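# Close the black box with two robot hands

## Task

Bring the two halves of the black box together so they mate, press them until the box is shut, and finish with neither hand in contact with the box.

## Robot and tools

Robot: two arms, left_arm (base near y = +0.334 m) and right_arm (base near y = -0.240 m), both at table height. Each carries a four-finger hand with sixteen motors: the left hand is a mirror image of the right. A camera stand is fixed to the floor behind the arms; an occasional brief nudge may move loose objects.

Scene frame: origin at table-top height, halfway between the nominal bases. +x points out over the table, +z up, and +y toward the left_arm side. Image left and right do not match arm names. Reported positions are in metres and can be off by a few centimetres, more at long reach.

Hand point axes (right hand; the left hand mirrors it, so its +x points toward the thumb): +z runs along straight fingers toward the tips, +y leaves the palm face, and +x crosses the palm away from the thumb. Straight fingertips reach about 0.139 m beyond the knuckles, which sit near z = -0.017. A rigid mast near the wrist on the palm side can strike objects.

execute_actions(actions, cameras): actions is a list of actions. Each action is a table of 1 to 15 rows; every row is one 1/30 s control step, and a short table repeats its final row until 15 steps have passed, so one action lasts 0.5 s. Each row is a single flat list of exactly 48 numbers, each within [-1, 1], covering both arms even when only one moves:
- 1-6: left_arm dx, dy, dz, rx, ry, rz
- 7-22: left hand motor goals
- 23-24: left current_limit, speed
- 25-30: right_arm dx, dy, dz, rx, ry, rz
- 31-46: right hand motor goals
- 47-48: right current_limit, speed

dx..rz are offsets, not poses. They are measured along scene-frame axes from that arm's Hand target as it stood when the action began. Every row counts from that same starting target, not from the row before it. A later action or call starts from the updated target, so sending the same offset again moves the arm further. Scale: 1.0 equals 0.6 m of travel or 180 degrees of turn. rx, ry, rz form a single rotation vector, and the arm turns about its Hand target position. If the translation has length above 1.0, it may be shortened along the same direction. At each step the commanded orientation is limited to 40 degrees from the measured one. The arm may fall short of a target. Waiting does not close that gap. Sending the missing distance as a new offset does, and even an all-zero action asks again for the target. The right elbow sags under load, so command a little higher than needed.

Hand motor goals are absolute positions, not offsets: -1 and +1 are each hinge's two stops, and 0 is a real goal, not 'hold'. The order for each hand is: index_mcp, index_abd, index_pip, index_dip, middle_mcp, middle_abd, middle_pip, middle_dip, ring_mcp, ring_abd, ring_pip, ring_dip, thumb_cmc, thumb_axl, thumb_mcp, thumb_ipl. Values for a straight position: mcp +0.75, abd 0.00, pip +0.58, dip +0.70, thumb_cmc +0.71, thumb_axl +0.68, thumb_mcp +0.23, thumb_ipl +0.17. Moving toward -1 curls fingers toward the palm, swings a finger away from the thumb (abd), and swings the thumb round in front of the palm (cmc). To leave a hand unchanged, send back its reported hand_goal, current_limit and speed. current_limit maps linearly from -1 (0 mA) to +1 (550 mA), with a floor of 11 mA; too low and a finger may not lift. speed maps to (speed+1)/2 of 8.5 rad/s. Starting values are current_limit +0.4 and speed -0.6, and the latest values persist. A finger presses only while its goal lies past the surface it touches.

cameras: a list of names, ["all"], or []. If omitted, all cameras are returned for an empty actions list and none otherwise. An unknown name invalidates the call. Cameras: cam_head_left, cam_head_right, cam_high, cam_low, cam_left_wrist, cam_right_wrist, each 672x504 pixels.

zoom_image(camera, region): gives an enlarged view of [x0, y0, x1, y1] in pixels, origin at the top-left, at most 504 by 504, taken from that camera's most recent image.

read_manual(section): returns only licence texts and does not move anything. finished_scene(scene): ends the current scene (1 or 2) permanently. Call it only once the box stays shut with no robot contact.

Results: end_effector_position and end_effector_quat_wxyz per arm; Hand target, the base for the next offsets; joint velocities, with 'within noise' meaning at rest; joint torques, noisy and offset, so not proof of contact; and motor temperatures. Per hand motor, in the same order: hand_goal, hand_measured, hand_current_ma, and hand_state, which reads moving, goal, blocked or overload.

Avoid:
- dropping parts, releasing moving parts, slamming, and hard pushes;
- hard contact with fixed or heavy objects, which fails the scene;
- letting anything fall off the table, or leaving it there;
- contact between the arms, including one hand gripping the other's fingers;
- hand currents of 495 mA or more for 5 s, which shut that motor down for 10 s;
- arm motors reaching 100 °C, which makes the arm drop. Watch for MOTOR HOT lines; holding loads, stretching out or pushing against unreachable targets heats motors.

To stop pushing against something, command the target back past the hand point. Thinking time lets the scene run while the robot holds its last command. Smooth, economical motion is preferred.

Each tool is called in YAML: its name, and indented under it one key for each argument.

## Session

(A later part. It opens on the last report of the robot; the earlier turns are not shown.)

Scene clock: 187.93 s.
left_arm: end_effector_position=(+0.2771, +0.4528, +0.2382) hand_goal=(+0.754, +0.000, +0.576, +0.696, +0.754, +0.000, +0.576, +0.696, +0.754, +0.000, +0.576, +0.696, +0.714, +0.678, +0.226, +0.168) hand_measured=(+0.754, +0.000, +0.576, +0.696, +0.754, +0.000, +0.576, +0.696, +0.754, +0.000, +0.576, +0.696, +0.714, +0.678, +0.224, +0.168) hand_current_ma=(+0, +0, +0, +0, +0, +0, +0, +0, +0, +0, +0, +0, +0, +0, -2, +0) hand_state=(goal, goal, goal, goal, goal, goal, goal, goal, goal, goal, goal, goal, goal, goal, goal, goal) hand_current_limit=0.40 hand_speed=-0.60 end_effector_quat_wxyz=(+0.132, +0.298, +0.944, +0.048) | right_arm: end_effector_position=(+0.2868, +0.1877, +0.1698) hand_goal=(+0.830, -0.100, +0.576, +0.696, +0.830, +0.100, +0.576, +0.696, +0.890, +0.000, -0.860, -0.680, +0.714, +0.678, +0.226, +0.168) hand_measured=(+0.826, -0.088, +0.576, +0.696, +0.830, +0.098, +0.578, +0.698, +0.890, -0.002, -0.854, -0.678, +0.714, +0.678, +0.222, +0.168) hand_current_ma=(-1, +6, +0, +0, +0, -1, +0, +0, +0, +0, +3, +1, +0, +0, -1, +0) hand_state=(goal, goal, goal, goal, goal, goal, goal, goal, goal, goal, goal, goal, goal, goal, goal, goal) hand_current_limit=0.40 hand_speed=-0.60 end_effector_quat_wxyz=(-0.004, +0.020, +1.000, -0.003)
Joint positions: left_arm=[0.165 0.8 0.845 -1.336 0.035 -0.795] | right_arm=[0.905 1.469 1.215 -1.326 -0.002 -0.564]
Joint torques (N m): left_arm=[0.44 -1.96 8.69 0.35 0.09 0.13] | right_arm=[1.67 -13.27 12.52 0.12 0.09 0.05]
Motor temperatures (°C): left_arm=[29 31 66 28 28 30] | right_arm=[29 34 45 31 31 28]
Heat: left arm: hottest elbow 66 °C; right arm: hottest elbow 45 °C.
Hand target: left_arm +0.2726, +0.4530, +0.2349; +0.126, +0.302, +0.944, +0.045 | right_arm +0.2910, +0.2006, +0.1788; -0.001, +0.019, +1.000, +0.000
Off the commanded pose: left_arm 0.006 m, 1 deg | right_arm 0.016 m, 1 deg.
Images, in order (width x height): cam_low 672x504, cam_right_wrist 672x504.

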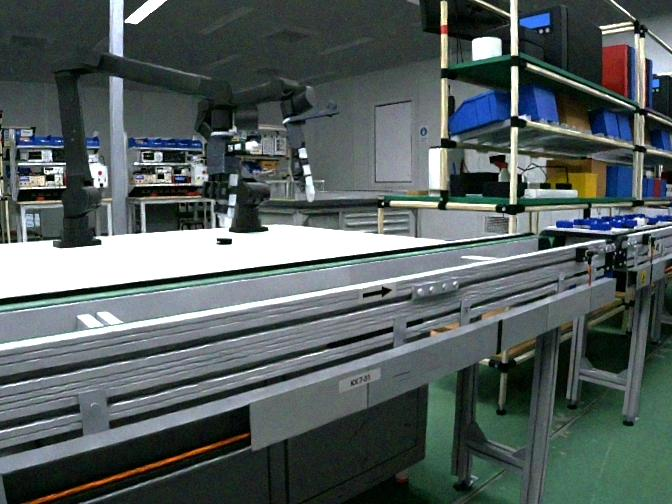

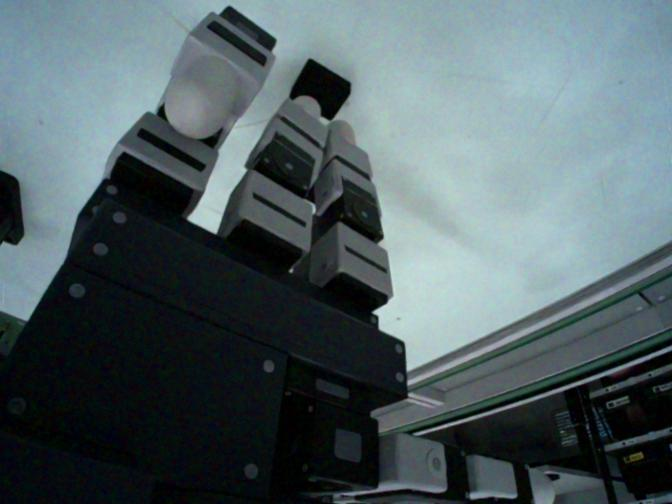

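execute_actions:
  actions:
    - [[0,0,0.0,0,0,0, 0.754,0,0.576,0.696,0.754,0,0.576,0.696,0.754,0,0.576,0.696,0.714,0.678,0.226,0.168,0.4,-0.6, -0.0128,-0.0098,-0.045,0,0,0, 0.84,-0.28,0.576,0.696,0.84,-0.2,0.576,0.696,0.89,0,-0.86,-0.68,0.714,0.678,0.226,0.168,0.4,-0.6]]
    - [[0,0,0.0,0,0,0, 0.754,0,0.576,0.696,0.754,0,0.576,0.696,0.754,0,0.576,0.696,0.714,0.678,0.226,0.168,0.4,-0.6, 0,0,-0.02,0,0,0, 0.84,-0.28,0.576,0.696,0.84,-0.2,0.576,0.696,0.89,0,-0.86,-0.68,0.714,0.678,0.226,0.168,0.4,-0.6]]
  cameras: ["cam_right_wrist","cam_low"]

zoom_image:
  camera: "cam_right_wrist"
  region: [280, 45, 375, 150]

zoom_image:
  camera: "cam_low"
  region: [208, 222, 238, 252]

Scene clock: 192.80 s.
left_arm: end_effector_position=(+0.2771, +0.4528, +0.2382) hand_goal=(+0.754, +0.000, +0.576, +0.696, +0.754, +0.000, +0.576, +0.696, +0.754, +0.000, +0.576, +0.696, +0.714, +0.678, +0.226, +0.168) hand_measured=(+0.754, +0.000, +0.576, +0.696, +0.754, +0.000, +0.576, +0.696, +0.754, +0.000, +0.576, +0.696, +0.714, +0.678, +0.224, +0.168) hand_current_ma=(+0, +0, +0, +0, +0, +0, +0, +0, +0, +0, +0, +0, +0, +0, -2, +0) hand_state=(goal, goal, goal, goal, goal, goal, goal, goal, goal, goal, goal, goal, goal, goal, goal, goal) hand_current_limit=0.40 hand_speed=-0.60 end_effector_quat_wxyz=(+0.132, +0.298, +0.944, +0.048) | right_arm: end_effector_position=(+0.2867, +0.1875, +0.1505) hand_goal=(+0.840, -0.280, +0.576, +0.696, +0.840, -0.200, +0.576, +0.696, +0.890, +0.000, -0.860, -0.680, +0.714, +0.678, +0.226, +0.168) hand_measured=(+0.834, -0.274, +0.576, +0.696, +0.834, -0.194, +0.578, +0.698, +0.890, -0.002, -0.854, -0.678, +0.714, +0.678, +0.222, +0.168) hand_current_ma=(-3, +2, +0, +0, -3, +2, +0, +0, +0, +0, +3, +1, +0, +0, -1, +0) hand_state=(goal, goal, goal, goal, goal, goal, goal, goal, goal, goal, goal, goal, goal, goal, goal, goal) hand_current_limit=0.40 hand_speed=-0.60 end_effector_quat_wxyz=(+0.001, +0.022, +1.000, +0.004)
Joint positions: left_arm=[0.165 0.8 0.845 -1.336 0.035 -0.795] | right_arm=[0.905 1.472 1.161 -1.251 -0.002 -0.56]
Joint torques (N m): left_arm=[0.38 -1.96 8.81 0.38 0 0.11] | right_arm=[2.32 -12.81 8.65 1.09 0.1 0.09]
Motor temperatures (°C): left_arm=[29 31 66 28 28 30] | right_arm=[29 34 45 31 31 28]
Heat: left arm: hottest elbow 66 °C; right arm: hottest elbow 45 °C.
Hand target: left_arm +0.2726, +0.4530, +0.2349; +0.126, +0.302, +0.944, +0.045 | right_arm +0.2833, +0.1947, +0.1398; -0.001, +0.019, +1.000, +0.000
Off the commanded pose: left_arm 0.006 m, 1 deg | right_arm 0.013 m, 1 deg.
Images, in order (width x height): cam_low 672x504, cam_right_wrist 672x504.

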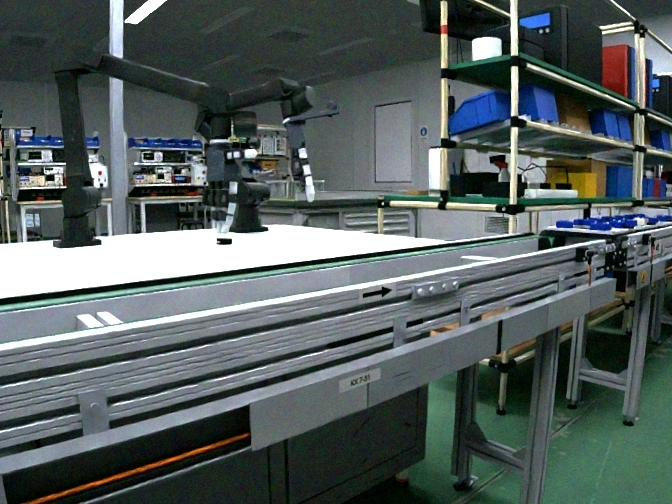

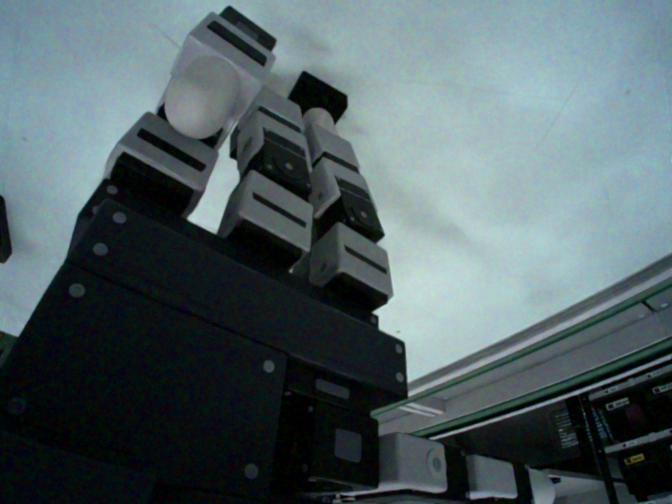

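Scaled by 4.800 from the camera's 672x504 image, which has a finer 960x720 frame.

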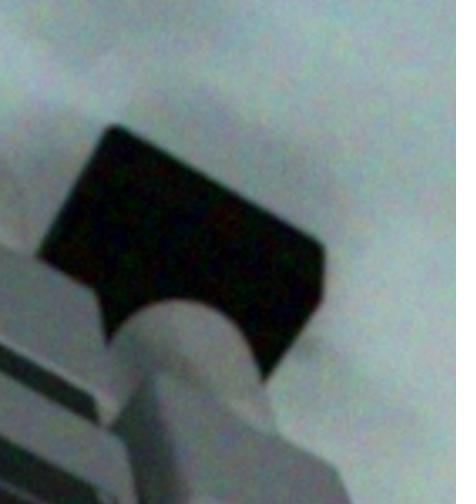

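Scaled by 16.800 from the camera's 672x504 image, which has a finer 960x720 frame.

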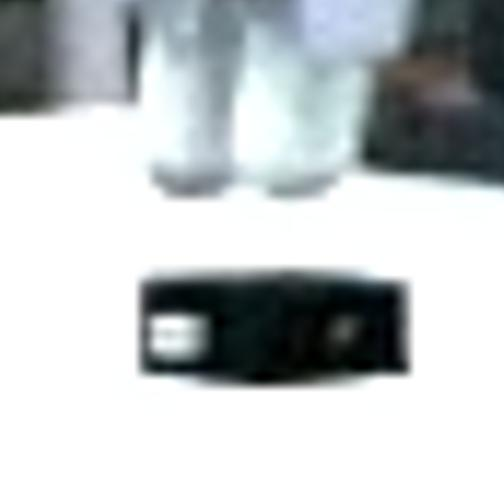

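execute_actions:
  actions:
    - [[0,0,0.0,0,0,0, 0.754,0,0.576,0.696,0.754,0,0.576,0.696,0.754,0,0.576,0.696,0.714,0.678,0.226,0.168,0.4,-0.6, 0,0,-0.025,0,0,0, 0.83,-0.28,0.576,0.696,0.84,-0.2,0.576,0.696,0.89,0,-0.86,-0.68,0.714,0.678,0.226,0.168,0.4,-0.6]]
    - [[0,0,0.0,0,0,0, 0.754,0,0.576,0.696,0.754,0,0.576,0.696,0.754,0,0.576,0.696,0.714,0.678,0.226,0.168,0.4,-0.6, -0.003,-0.005,-0.03,0,0,0, 0.83,-0.28,0.576,0.696,0.84,-0.2,0.576,0.696,0.89,0,-0.86,-0.68,0.714,0.678,0.226,0.168,0.4,-0.6]]
    - [[0,0,0.0,0,0,0, 0.754,0,0.576,0.696,0.754,0,0.576,0.696,0.754,0,0.576,0.696,0.714,0.678,0.226,0.168,0.4,-0.6, -0.003,-0.005,-0.03,0,0,0, 0.83,-0.28,0.576,0.696,0.84,-0.2,0.576,0.696,0.89,0,-0.86,-0.68,0.714,0.678,0.226,0.168,0.4,-0.6]]
  cameras: ["cam_right_wrist","cam_low"]

zoom_image:
  camera: "cam_right_wrist"
  region: [270, 45, 365, 150]

zoom_image:
  camera: "cam_low"
  region: [208, 222, 238, 252]

Scene clock: 195.97 s.
left_arm: end_effector_position=(+0.2771, +0.4528, +0.2382) hand_goal=(+0.754, +0.000, +0.576, +0.696, +0.754, +0.000, +0.576, +0.696, +0.754, +0.000, +0.576, +0.696, +0.714, +0.678, +0.226, +0.168) hand_measured=(+0.754, +0.000, +0.576, +0.696, +0.754, +0.000, +0.576, +0.696, +0.754, +0.000, +0.576, +0.696, +0.714, +0.678, +0.224, +0.168) hand_current_ma=(+0, +0, +0, +0, +0, +0, +0, +0, +0, +0, +0, +0, +0, +0, -2, +0) hand_state=(goal, goal, goal, goal, goal, goal, goal, goal, goal, goal, goal, goal, goal, goal, goal, goal) hand_current_limit=0.40 hand_speed=-0.60 end_effector_quat_wxyz=(+0.132, +0.298, +0.944, +0.048) | right_arm: end_effector_position=(+0.2917, +0.1941, +0.1365) hand_goal=(+0.830, -0.280, +0.576, +0.696, +0.840, -0.200, +0.576, +0.696, +0.890, +0.000, -0.860, -0.680, +0.714, +0.678, +0.226, +0.168) hand_measured=(+0.884, -0.360, +0.618, +0.714, +0.840, -0.216, +0.578, +0.698, +0.890, -0.002, -0.854, -0.678, +0.714, +0.678, +0.222, +0.168) hand_current_ma=(+94, -130, +58, +14, +0, -10, +0, +0, +0, +0, +3, +1, +0, +0, -2, +0) hand_state=(blocked, blocked, blocked, goal, goal, goal, goal, goal, goal, goal, goal, goal, goal, goal, goal, goal) hand_current_limit=0.40 hand_speed=-0.60 end_effector_quat_wxyz=(+0.022, +0.022, +0.999, +0.033)
Joint positions: left_arm=[0.165 0.8 0.845 -1.336 0.035 -0.795] | right_arm=[0.906 1.468 1.1 -1.124 0.001 -0.56]
Joint torques (N m): left_arm=[0.38 -2.55 8.75 0.27 0.03 0.12] | right_arm=[2.02 -9.76 5.05 1.59 -0.01 0.06]
Motor temperatures (°C): left_arm=[29 31 66 28 28 30] | right_arm=[29 34 45 31 31 28]
Heat: left arm: hottest elbow 66 °C; right arm: hottest elbow 45 °C.
Hand target: left_arm +0.2726, +0.4530, +0.2349; +0.126, +0.302, +0.944, +0.045 | right_arm +0.2796, +0.1887, +0.0888; -0.001, +0.018, +1.000, +0.000
Off the commanded pose: left_arm 0.006 m, 1 deg | right_arm 0.050 m, 5 deg.
Images, in order (width x height): cam_low 672x504, cam_right_wrist 672x504.

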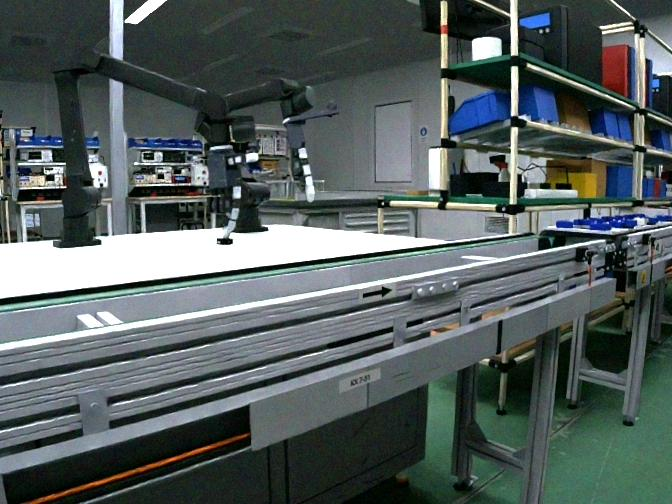

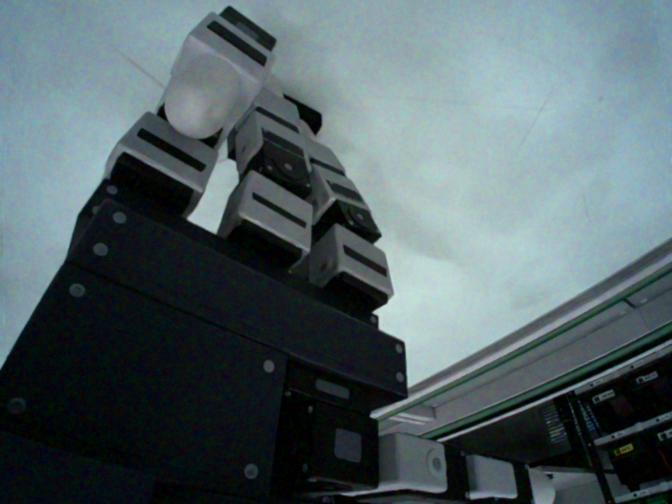

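Scaled by 4.800 from the camera's 672x504 image, which has a finer 960x720 frame.

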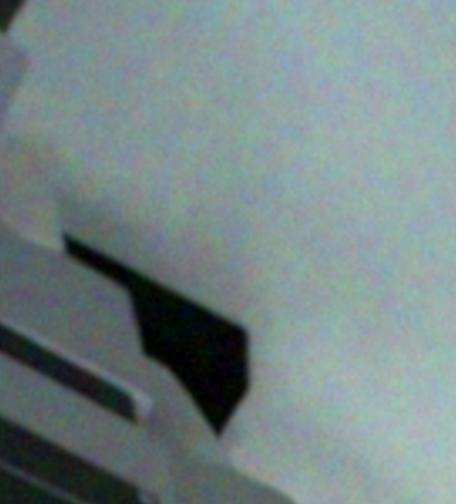

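Scaled by 16.800 from the camera's 672x504 image, which has a finer 960x720 frame.

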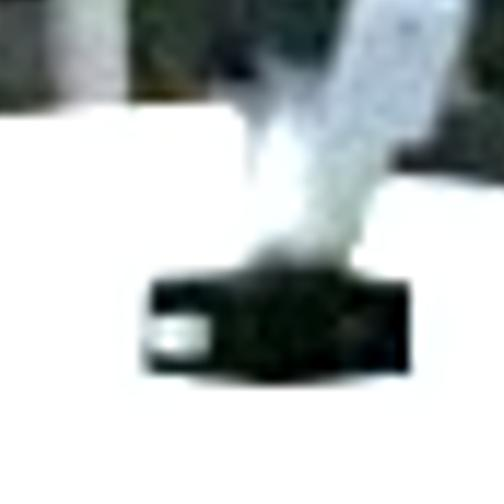

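execute_actions:
  actions:
    - [[0,0,0.0,0,0,0, 0.754,0,0.576,0.696,0.754,0,0.576,0.696,0.754,0,0.576,0.696,0.714,0.678,0.226,0.168,0.4,-0.6, -0.006,-0.008,-0.03,0,0,0, 0.83,-0.28,0.576,0.696,0.84,-0.2,0.576,0.696,0.89,0,-0.86,-0.68,0.714,0.678,0.226,0.168,0.4,-0.6]]
    - [[0,0,0.0,0,0,0, 0.754,0,0.576,0.696,0.754,0,0.576,0.696,0.754,0,0.576,0.696,0.714,0.678,0.226,0.168,0.4,-0.6, 0.005,0.008,0.05,0,0,0, 0.83,-0.28,0.576,0.696,0.84,-0.2,0.576,0.696,0.89,0,-0.86,-0.68,0.714,0.678,0.226,0.168,0.4,-0.6]]
    - [[0,0,0.0,0,0,0, 0.754,0,0.576,0.696,0.754,0,0.576,0.696,0.754,0,0.576,0.696,0.714,0.678,0.226,0.168,0.4,-0.6, 0.01,0.015,0.06,0,0,0, 0.83,-0.28,0.576,0.696,0.84,-0.2,0.576,0.696,0.89,0,-0.86,-0.68,0.714,0.678,0.226,0.168,0.4,-0.6]]
    - [[0,0,0.0,0,0,0, 0.754,0,0.576,0.696,0.754,0,0.576,0.696,0.754,0,0.576,0.696,0.714,0.678,0.226,0.168,0.4,-0.6, 0.006,0.012,0.07,0,0,0, 0.83,-0.28,0.576,0.696,0.84,-0.2,0.576,0.696,0.89,0,-0.86,-0.68,0.714,0.678,0.226,0.168,0.4,-0.6]]
    - [[0,0,0.0,0,0,0, 0.754,0,0.576,0.696,0.754,0,0.576,0.696,0.754,0,0.576,0.696,0.714,0.678,0.226,0.168,0.4,-0.6, 0,0,0.08,0,0,0, 0.83,-0.28,0.576,0.696,0.84,-0.2,0.576,0.696,0.89,0,-0.86,-0.68,0.714,0.678,0.226,0.168,0.4,-0.6]]
  cameras: ["cam_right_wrist","cam_low","cam_high"]

zoom_image:
  camera: "cam_right_wrist"
  region: [270, 5, 375, 120]

zoom_image:
  camera: "cam_low"
  region: [214, 234, 238, 248]

zoom_image:
  camera: "cam_high"
  region: [340, 200, 370, 230]

Scene clock: 200.67 s.
left_arm: end_effector_position=(+0.2771, +0.4528, +0.2382) hand_goal=(+0.754, +0.000, +0.576, +0.696, +0.754, +0.000, +0.576, +0.696, +0.754, +0.000, +0.576, +0.696, +0.714, +0.678, +0.226, +0.168) hand_measured=(+0.754, +0.000, +0.576, +0.696, +0.754, +0.000, +0.576, +0.696, +0.754, +0.000, +0.576, +0.696, +0.714, +0.678, +0.224, +0.168) hand_current_ma=(+0, +0, +0, +0, +0, +0, +0, +0, +0, +0, +0, +0, +0, +0, -2, +0) hand_state=(goal, goal, goal, goal, goal, goal, goal, goal, goal, goal, goal, goal, goal, goal, goal, goal) hand_current_limit=0.40 hand_speed=-0.60 end_effector_quat_wxyz=(+0.132, +0.298, +0.944, +0.048) | right_arm: end_effector_position=(+0.2891, +0.1919, +0.2055) hand_goal=(+0.830, -0.280, +0.576, +0.696, +0.840, -0.200, +0.576, +0.696, +0.890, +0.000, -0.860, -0.680, +0.714, +0.678, +0.226, +0.168) hand_measured=(+0.824, -0.282, +0.574, +0.696, +0.834, -0.202, +0.572, +0.694, +0.890, -0.002, -0.854, -0.678, +0.714, +0.678, +0.222, +0.168) hand_current_ma=(-2, +0, +0, +0, -3, +0, -1, +0, +0, +0, +3, +1, +0, +0, -2, +0) hand_state=(goal, goal, goal, goal, goal, goal, goal, goal, goal, goal, goal, goal, goal, goal, goal, goal) hand_current_limit=0.40 hand_speed=-0.60 end_effector_quat_wxyz=(-0.009, +0.022, +1.000, -0.015)
Joint positions: left_arm=[0.165 0.8 0.845 -1.336 0.035 -0.795] | right_arm=[0.908 1.477 1.324 -1.453 0.001 -0.557]
Joint torques (N m): left_arm=[-0.26 -2.14 8.54 0.44 0.05 0.06] | right_arm=[2.02 -15.79 12.72 0.1 -0.06 0.08]
Motor temperatures (°C): left_arm=[29 31 66 28 28 30] | right_arm=[29 34 44 31 31 28]
Heat: left arm: hottest elbow 66 °C; right arm: hottest elbow 44 °C.
Hand target: left_arm +0.2726, +0.4530, +0.2349; +0.126, +0.302, +0.944, +0.045 | right_arm +0.2888, +0.2049, +0.2268; -0.001, +0.019, +1.000, +0.000
Off the commanded pose: left_arm 0.006 m, 1 deg | right_arm 0.025 m, 2 deg.
Images, in order (width x height): cam_high 672x504, cam_low 672x504, cam_right_wrist 672x504.

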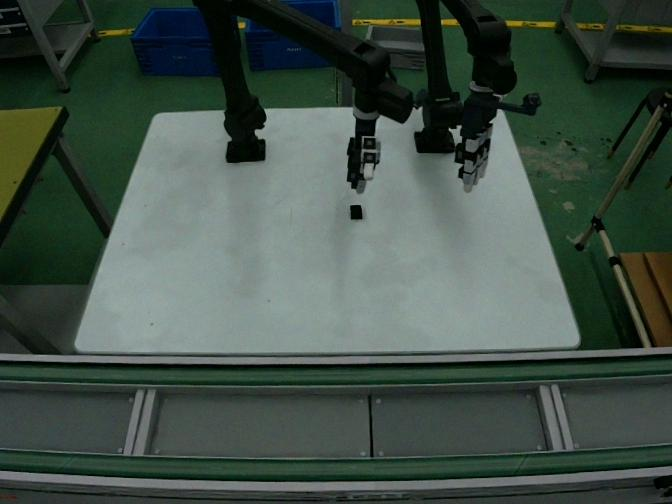

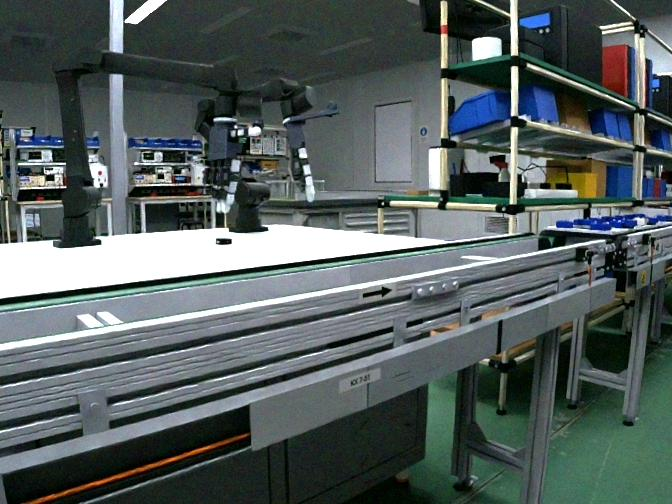

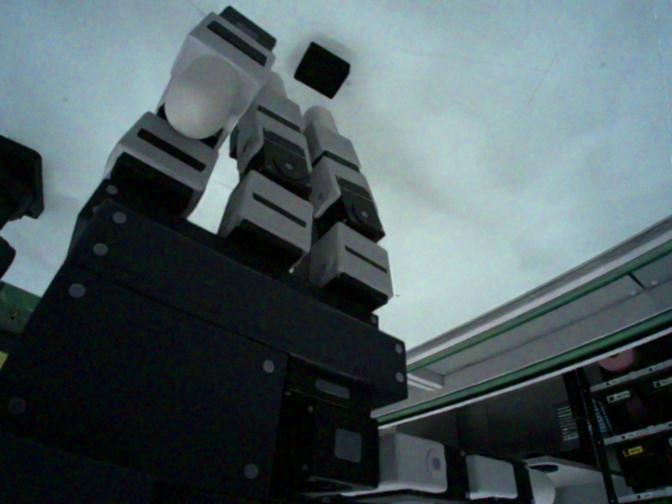

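Scaled by 4.383 from the camera's 672x504 image, which has a finer 960x720 frame.

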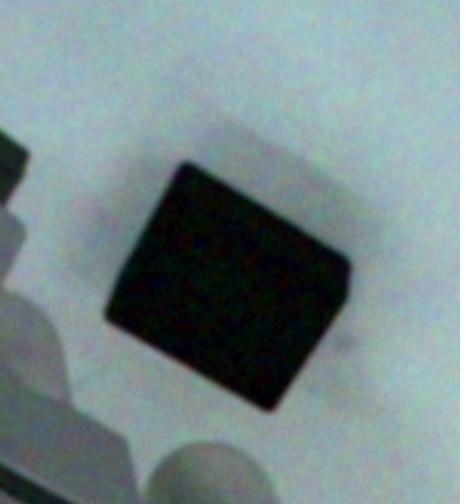

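Scaled by 21.000 from the camera's 672x504 image, which has a finer 960x720 frame.

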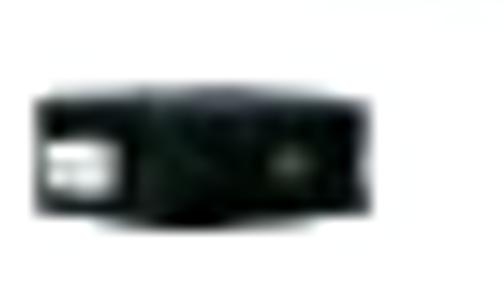

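Scaled by 16.800 from the camera's 672x504 image, which has a finer 960x720 frame.

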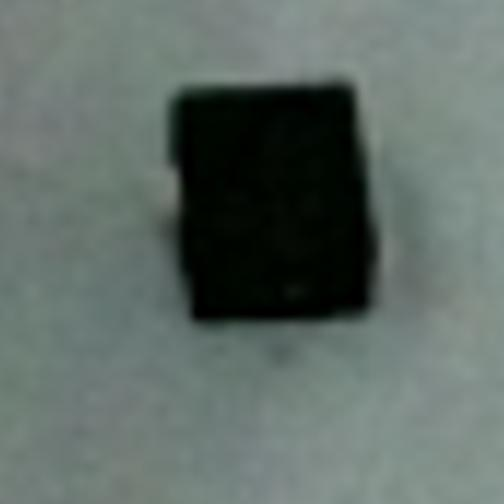

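finished_scene:
  scene: 2

The scene is finished: the task was done.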